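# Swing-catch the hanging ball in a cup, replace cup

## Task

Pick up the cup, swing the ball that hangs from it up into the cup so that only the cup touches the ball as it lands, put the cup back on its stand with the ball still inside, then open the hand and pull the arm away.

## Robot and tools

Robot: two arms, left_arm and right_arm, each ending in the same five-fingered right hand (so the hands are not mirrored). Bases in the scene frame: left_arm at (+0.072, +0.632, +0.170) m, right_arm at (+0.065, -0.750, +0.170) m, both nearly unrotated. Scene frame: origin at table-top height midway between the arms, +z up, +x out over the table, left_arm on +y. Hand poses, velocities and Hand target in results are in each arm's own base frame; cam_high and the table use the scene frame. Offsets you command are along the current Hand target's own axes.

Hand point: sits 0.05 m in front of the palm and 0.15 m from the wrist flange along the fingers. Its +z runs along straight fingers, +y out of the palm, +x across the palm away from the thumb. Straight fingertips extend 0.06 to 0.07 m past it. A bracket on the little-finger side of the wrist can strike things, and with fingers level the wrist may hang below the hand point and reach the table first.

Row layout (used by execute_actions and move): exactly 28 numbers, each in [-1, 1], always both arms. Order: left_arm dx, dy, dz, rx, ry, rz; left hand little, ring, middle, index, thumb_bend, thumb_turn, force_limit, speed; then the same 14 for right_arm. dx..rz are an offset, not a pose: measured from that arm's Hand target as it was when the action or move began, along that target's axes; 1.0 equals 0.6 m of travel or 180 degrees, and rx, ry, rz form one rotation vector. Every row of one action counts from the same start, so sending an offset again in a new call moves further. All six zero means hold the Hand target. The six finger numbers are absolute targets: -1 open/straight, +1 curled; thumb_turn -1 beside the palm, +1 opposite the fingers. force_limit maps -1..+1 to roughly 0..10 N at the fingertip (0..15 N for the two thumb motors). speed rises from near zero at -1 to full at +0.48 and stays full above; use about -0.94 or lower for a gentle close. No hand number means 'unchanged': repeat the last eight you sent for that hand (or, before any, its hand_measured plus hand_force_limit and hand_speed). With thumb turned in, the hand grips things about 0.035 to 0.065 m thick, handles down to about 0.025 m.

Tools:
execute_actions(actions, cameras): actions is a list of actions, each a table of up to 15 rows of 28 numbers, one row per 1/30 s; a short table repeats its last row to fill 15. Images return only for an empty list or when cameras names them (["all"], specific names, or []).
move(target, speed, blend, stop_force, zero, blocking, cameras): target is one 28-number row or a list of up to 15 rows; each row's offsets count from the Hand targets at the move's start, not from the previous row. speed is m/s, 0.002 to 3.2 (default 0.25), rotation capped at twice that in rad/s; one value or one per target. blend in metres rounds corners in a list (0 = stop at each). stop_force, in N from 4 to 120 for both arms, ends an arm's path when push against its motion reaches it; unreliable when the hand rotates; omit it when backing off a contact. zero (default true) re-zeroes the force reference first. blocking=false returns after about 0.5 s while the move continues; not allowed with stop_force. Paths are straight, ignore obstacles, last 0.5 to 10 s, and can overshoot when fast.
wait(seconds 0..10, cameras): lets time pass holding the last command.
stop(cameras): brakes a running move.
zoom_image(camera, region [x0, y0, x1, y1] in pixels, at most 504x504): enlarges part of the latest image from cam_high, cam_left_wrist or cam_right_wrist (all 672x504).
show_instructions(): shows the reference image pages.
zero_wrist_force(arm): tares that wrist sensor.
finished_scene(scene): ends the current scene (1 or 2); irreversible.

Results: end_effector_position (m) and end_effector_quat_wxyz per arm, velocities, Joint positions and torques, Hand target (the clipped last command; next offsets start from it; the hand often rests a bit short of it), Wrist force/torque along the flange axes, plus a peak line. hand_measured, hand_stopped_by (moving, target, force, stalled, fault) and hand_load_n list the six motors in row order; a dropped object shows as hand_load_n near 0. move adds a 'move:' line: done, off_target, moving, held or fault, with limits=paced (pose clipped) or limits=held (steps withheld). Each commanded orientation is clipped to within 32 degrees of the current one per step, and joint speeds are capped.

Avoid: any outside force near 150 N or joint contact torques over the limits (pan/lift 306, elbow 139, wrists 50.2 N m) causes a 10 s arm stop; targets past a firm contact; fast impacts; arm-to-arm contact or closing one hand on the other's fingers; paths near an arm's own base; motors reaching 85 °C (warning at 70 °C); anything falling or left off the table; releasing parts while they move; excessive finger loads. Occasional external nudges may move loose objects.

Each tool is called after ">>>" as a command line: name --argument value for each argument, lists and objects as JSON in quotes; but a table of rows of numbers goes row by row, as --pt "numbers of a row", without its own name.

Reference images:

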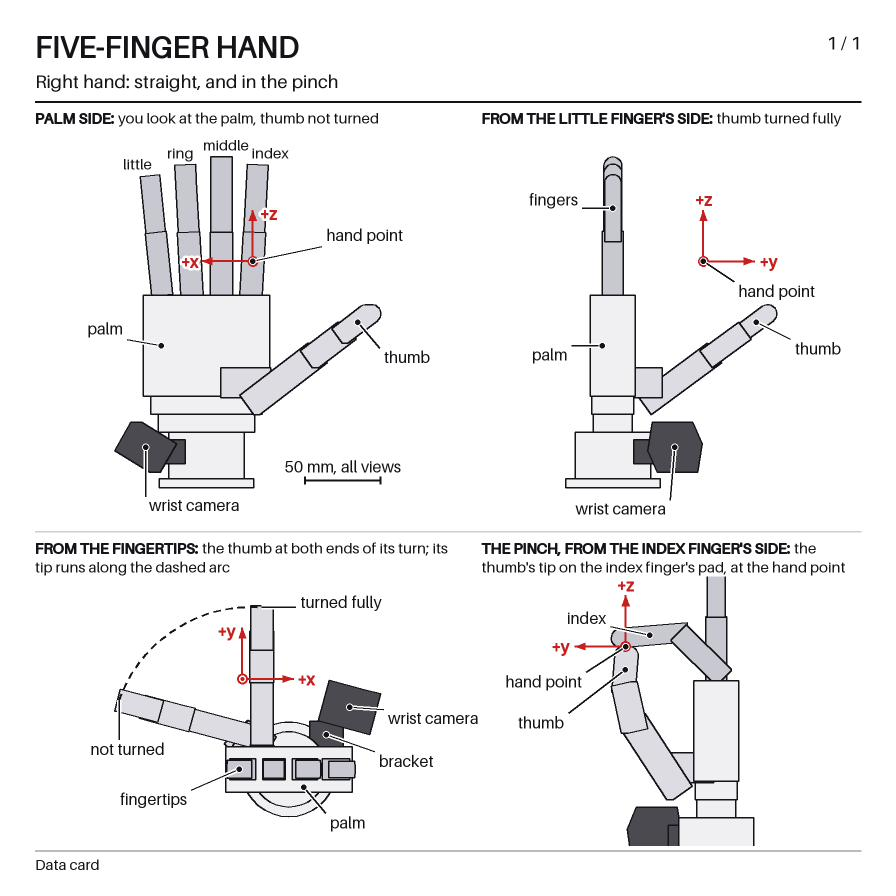

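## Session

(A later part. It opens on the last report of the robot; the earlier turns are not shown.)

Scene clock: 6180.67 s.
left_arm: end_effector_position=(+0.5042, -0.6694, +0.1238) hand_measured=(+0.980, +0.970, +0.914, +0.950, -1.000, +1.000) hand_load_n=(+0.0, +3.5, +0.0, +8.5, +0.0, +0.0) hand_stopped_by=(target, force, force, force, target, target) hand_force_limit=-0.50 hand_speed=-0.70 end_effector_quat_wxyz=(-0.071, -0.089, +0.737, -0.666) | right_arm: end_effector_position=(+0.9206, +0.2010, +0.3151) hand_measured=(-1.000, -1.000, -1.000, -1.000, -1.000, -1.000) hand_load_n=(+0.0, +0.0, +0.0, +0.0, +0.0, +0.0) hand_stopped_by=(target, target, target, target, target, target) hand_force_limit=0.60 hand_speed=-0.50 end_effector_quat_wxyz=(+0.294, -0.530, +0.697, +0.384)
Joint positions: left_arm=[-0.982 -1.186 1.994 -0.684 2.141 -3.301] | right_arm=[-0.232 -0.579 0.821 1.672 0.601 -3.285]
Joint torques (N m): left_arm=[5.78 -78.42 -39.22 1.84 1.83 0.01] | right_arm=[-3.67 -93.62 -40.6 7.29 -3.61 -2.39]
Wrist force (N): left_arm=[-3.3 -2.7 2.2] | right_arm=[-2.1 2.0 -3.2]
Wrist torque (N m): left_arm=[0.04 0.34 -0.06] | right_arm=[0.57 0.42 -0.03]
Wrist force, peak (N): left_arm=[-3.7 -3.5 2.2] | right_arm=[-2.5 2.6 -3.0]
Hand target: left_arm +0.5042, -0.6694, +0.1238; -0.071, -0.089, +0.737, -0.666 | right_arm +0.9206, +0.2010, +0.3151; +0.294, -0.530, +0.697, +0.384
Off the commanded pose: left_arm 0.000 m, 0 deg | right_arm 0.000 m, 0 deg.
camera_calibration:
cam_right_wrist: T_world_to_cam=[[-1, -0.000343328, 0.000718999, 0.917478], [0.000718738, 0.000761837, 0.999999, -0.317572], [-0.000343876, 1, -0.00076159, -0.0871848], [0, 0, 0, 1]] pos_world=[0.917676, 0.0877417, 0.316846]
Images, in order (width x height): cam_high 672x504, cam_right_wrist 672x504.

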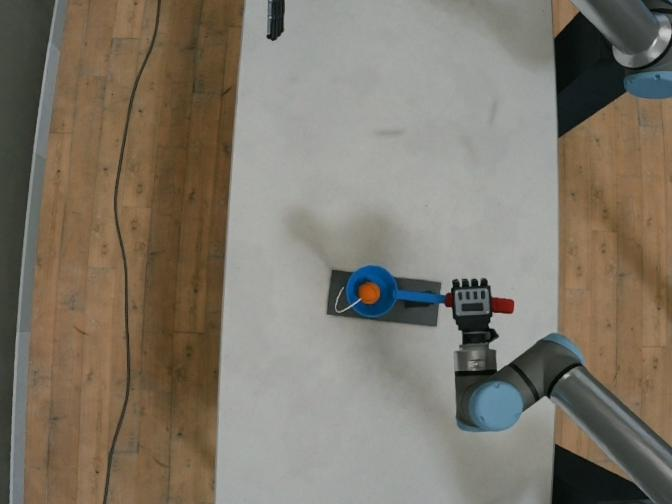

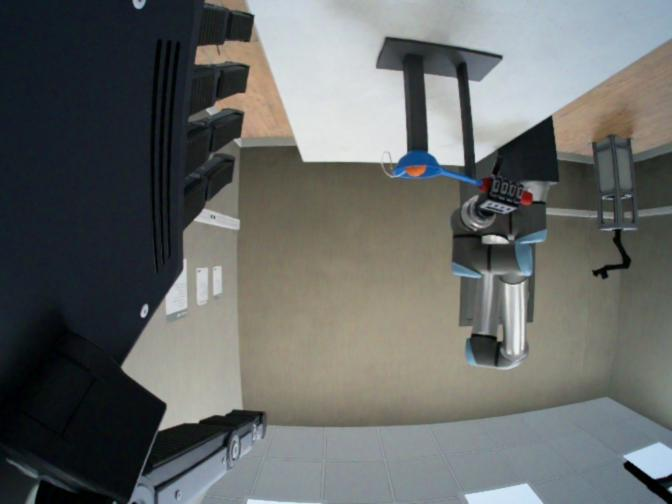

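>>> execute_actions --actions '[[[0,0,0,0,0,0,-1,-1,-1,-1,-1,1,-0.5,-0.75,0,0,0,0,0,0,-1,-1,-1,-1,-1,-1,0.6,-0.5]],[[0,0,0,0,0,0,-1,-1,-1,-1,-1,1,-0.5,-0.75,0,0,0,0,0,0,-1,-1,-1,-1,-1,-1,0.6,-0.5]],[[0,0,0,0,0,0,-1,-1,-1,-1,-1,1,-0.5,-0.75,0,0,0,0,0,0,-1,-1,-1,-1,-1,-1,0.6,-0.5]],[[0,0,0,0,0,0,-1,-1,-1,-1,-1,1,-0.5,-0.75,0,0,0,0,0,0,-1,-1,-1,-1,-1,-1,0.6,-0.5]],[[0,0,0,0,0,0,-1,-1,-1,-1,-1,1,-0.5,-0.75,0,0,0,0,0,0,-1,-1,-1,-1,-1,-1,0.6,-0.5]],[[0,0,0,0,0,0,-1,-1,-1,-1,-1,1,-0.5,-0.75,0,0,0,0,0,0,-1,-1,-1,-1,-1,-1,0.6,-0.5]],[[0,0,0,0,0,0,-1,-1,-1,-1,-1,1,-0.5,-0.75,0,0,0,0,0,0,-1,-1,-1,-1,-1,-1,0.6,-0.5]]]' --cameras '["cam_high","cam_right_wrist"]'

>>> zoom_image --camera "cam_right_wrist" --region '[385, 120, 545, 216]'

>>> zoom_image --camera "cam_high" --region '[340, 250, 540, 360]'

Scene clock: 6197.60 s.
left_arm: end_effector_position=(+0.5042, -0.6694, +0.1238) hand_measured=(-1.000, -1.000, -1.000, -1.000, -1.000, +1.000) hand_load_n=(+0.0, +0.0, +0.0, +0.0, +0.0, +0.0) hand_stopped_by=(target, target, target, target, target, target) hand_force_limit=-0.50 hand_speed=-0.75 end_effector_quat_wxyz=(-0.071, -0.089, +0.737, -0.666) | right_arm: end_effector_position=(+0.9206, +0.2010, +0.3151) hand_measured=(-1.000, -1.000, -1.000, -1.000, -1.000, -1.000) hand_load_n=(+0.0, +0.0, +0.0, +0.0, -0.5, +0.0) hand_stopped_by=(target, target, target, target, target, target) hand_force_limit=0.60 hand_speed=-0.50 end_effector_quat_wxyz=(+0.294, -0.530, +0.697, +0.384)
Joint positions: left_arm=[-0.982 -1.186 1.994 -0.684 2.141 -3.301] | right_arm=[-0.232 -0.579 0.821 1.672 0.601 -3.285]
Joint torques (N m): left_arm=[5.42 -79.11 -38.79 -1.48 -1.87 -0.17] | right_arm=[-3.98 -93.53 -40.25 7.37 -3.94 -2.34]
Wrist force (N): left_arm=[-2.1 -2.5 1.7] | right_arm=[-1.4 1.9 -3.0]
Wrist torque (N m): left_arm=[-0.01 0.24 -0.50] | right_arm=[0.55 0.30 0.02]
Wrist force, peak (N): left_arm=[-3.8 -3.4 1.8] | right_arm=[-2.6 2.1 -3.0]
Hand target: left_arm +0.5042, -0.6694, +0.1238; -0.071, -0.089, +0.737, -0.666 | right_arm +0.9206, +0.2010, +0.3151; +0.294, -0.530, +0.697, +0.384
Off the commanded pose: left_arm 0.000 m, 0 deg | right_arm 0.000 m, 0 deg.
camera_calibration:
cam_right_wrist: T_world_to_cam=[[-1, -0.000343328, 0.000718999, 0.917478], [0.000718738, 0.000761837, 0.999999, -0.317572], [-0.000343876, 1, -0.00076159, -0.0871848], [0, 0, 0, 1]] pos_world=[0.917676, 0.0877417, 0.316846]
Images, in order (width x height): cam_high 672x504, cam_right_wrist 672x504.

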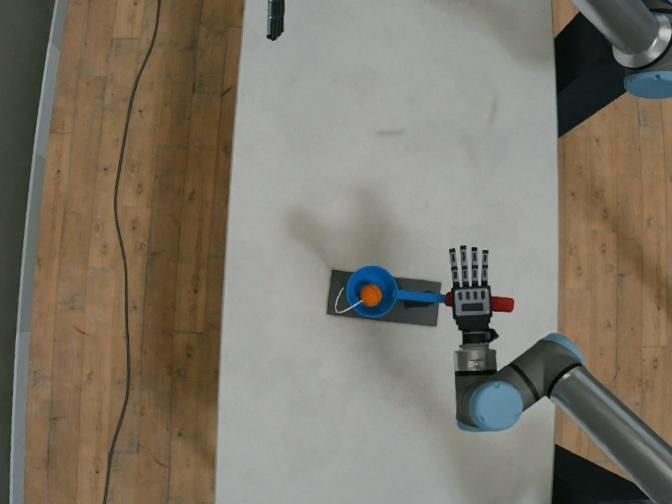

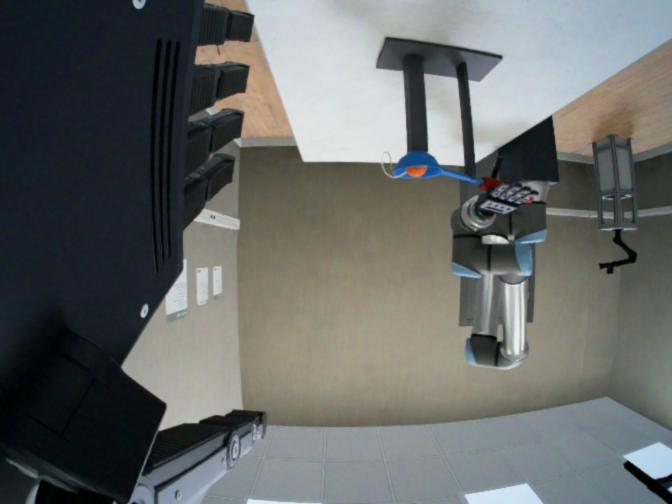

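Scaled by 3.150 from the camera's 672x504 image, which has a finer 960x720 frame.

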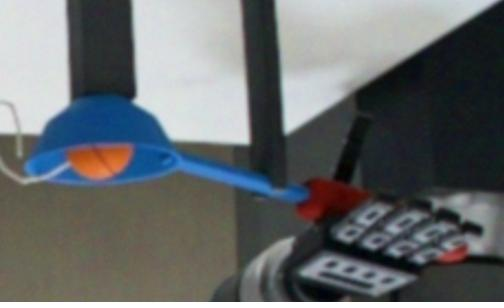

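Scaled by 2.520 from the camera's 672x504 image, which has a finer 960x720 frame.

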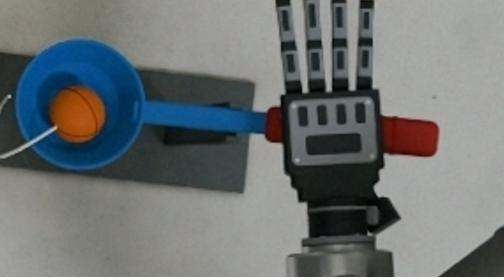

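>>> move --pt "0.003 -0.0129 -0.0014 0 0 0 -1 -1 -1 -1 -1 1 -0.5 -0.75 0 0 0 0 0 0 -1 -1 -1 -1 -1 -1 0.6 -0.5" --pt "0.003 -0.0129 -0.3514 0 0 0 -1 -1 -1 -1 -1 1 -0.5 -0.75 0 0 0 0 0 0 -1 -1 -1 -1 -1 -1 0.6 -0.5" --speed '[0.02,0.1]' --cameras '["cam_high","cam_right_wrist"]'

>>> zoom_image --camera "cam_right_wrist" --region '[385, 120, 545, 216]'

>>> zoom_image --camera "cam_high" --region '[320, 250, 540, 360]'

Scene clock: 6217.67 s.
left_arm: end_effector_position=(+0.5010, -0.4605, +0.1536) hand_measured=(-1.000, -1.000, -1.000, -1.000, -1.000, +1.000) hand_load_n=(+0.0, +0.0, +0.0, +0.0, +0.0, +0.0) hand_stopped_by=(target, target, target, target, target, target) hand_force_limit=-0.50 hand_speed=-0.75 end_effector_quat_wxyz=(-0.070, -0.089, +0.737, -0.666) | right_arm: end_effector_position=(+0.9206, +0.2010, +0.3151) hand_measured=(-1.000, -1.000, -1.000, -1.000, -1.000, -1.000) hand_load_n=(+0.0, +0.5, +0.0, +0.0, +0.0, +0.0) hand_stopped_by=(target, target, target, target, target, target) hand_force_limit=0.60 hand_speed=-0.50 end_effector_quat_wxyz=(+0.294, -0.530, +0.697, +0.384)
Joint positions: left_arm=[-0.738 -1.376 2.194 -0.666 2.383 -3.257] | right_arm=[-0.232 -0.579 0.821 1.672 0.601 -3.285]
Joint torques (N m): left_arm=[-11.81 -33.33 -40.48 -1.42 -1.87 -3.41] | right_arm=[-3.64 -95.09 -39.77 7.14 -3.79 -2.23]
Wrist force (N): left_arm=[-1.4 -2.6 1.5] | right_arm=[-2.3 2.3 -2.6]
Wrist torque (N m): left_arm=[0.00 0.16 -0.48] | right_arm=[0.57 0.42 -0.03]
Wrist force, peak (N): left_arm=[-2.3 -2.8 2.8] | right_arm=[-2.6 2.0 -3.3]
Hand target: left_arm +0.5011, -0.4605, +0.1536; -0.071, -0.089, +0.737, -0.666 | right_arm +0.9206, +0.2010, +0.3151; +0.294, -0.530, +0.697, +0.384
Off the commanded pose: left_arm 0.000 m, 0 deg | right_arm 0.000 m, 0 deg.
move: done
camera_calibration:
cam_right_wrist: T_world_to_cam=[[-1, -0.000343328, 0.000718999, 0.917478], [0.000718738, 0.000761837, 0.999999, -0.317572], [-0.000343876, 1, -0.00076159, -0.0871848], [0, 0, 0, 1]] pos_world=[0.917676, 0.0877417, 0.316846]
Images, in order (width x height): cam_high 672x504, cam_right_wrist 672x504.

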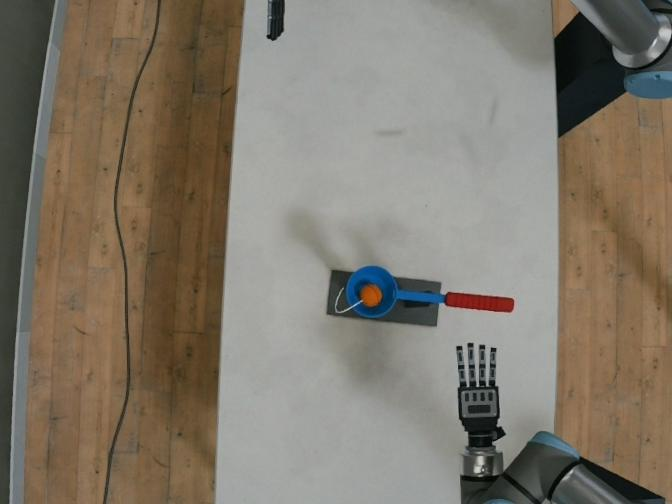

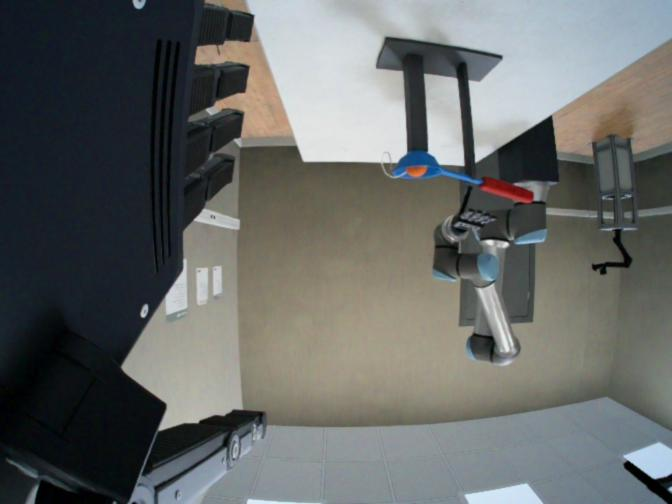

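Scaled by 3.150 from the camera's 672x504 image, which has a finer 960x720 frame.

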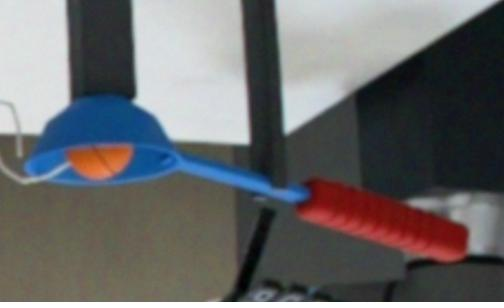

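Scaled by 2.291 from the camera's 672x504 image, which has a finer 960x720 frame.

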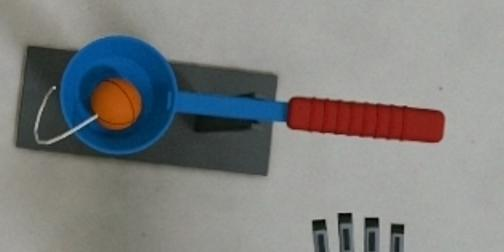

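>>> move --target '[0,0,-0.14,0,0,0,-1,-1,-1,-1,-1,1,-0.5,-0.75,0,0,0,0,0,0,-1,-1,-1,-1,-1,-1,0.6,-0.5]' --speed 0.15 --cameras '["cam_high"]'

>>> zoom_image --camera "cam_high" --region '[320, 250, 540, 360]'

Scene clock: 6228.47 s.
left_arm: end_effector_position=(+0.4998, -0.3770, +0.1623) hand_measured=(-1.000, -1.000, -1.000, -1.000, -1.000, +1.000) hand_load_n=(-0.5, +0.0, +0.0, +0.0, +0.0, +0.0) hand_stopped_by=(target, target, target, target, target, target) hand_force_limit=-0.50 hand_speed=-0.75 end_effector_quat_wxyz=(-0.070, -0.089, +0.737, -0.666) | right_arm: end_effector_position=(+0.9206, +0.2010, +0.3151) hand_measured=(-1.000, -1.000, -1.000, -1.000, -1.000, -1.000) hand_load_n=(+0.0, +0.0, +0.0, +0.0, +0.0, +0.0) hand_stopped_by=(target, target, target, target, target, target) hand_force_limit=0.60 hand_speed=-0.50 end_effector_quat_wxyz=(+0.294, -0.530, +0.697, +0.384)
Joint positions: left_arm=[-0.603 -1.425 2.235 -0.632 2.516 -3.223] | right_arm=[-0.232 -0.579 0.821 1.672 0.601 -3.285]
Joint torques (N m): left_arm=[11.9 -30.06 -40.72 -2.79 1.26 -4.16] | right_arm=[-4.77 -94.2 -41.34 7.16 -3.73 -2.5]
Wrist force (N): left_arm=[-1.8 -2.4 1.6] | right_arm=[-2.6 1.8 -3.1]
Wrist torque (N m): left_arm=[0.04 0.21 -0.44] | right_arm=[0.53 0.48 -0.06]
Wrist force, peak (N): left_arm=[-2.0 -2.5 3.3] | right_arm=[-2.6 1.8 -3.1]
Hand target: left_arm +0.4998, -0.3770, +0.1623; -0.071, -0.089, +0.737, -0.666 | right_arm +0.9206, +0.2010, +0.3151; +0.294, -0.530, +0.697, +0.384
Off the commanded pose: left_arm 0.000 m, 0 deg | right_arm 0.000 m, 0 deg.
move: done
Images, in order (width x height): cam_high 672x504.

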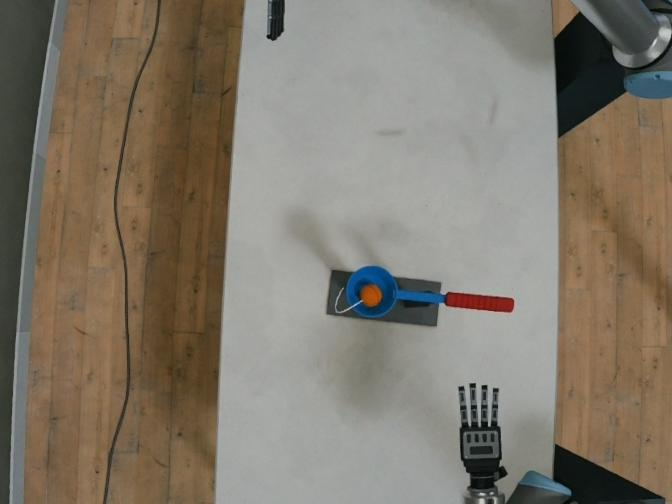

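Scaled by 2.291 from the camera's 672x504 image, which has a finer 960x720 frame.

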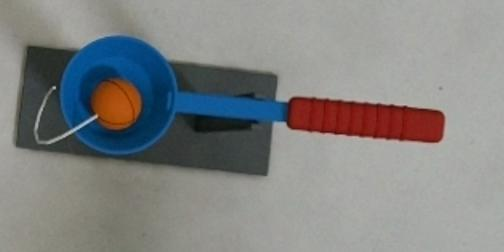

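Ball is resting in the cup on the stand and the hand is clear.

>>> finished_scene --scene 1

The scene is finished: the task was done.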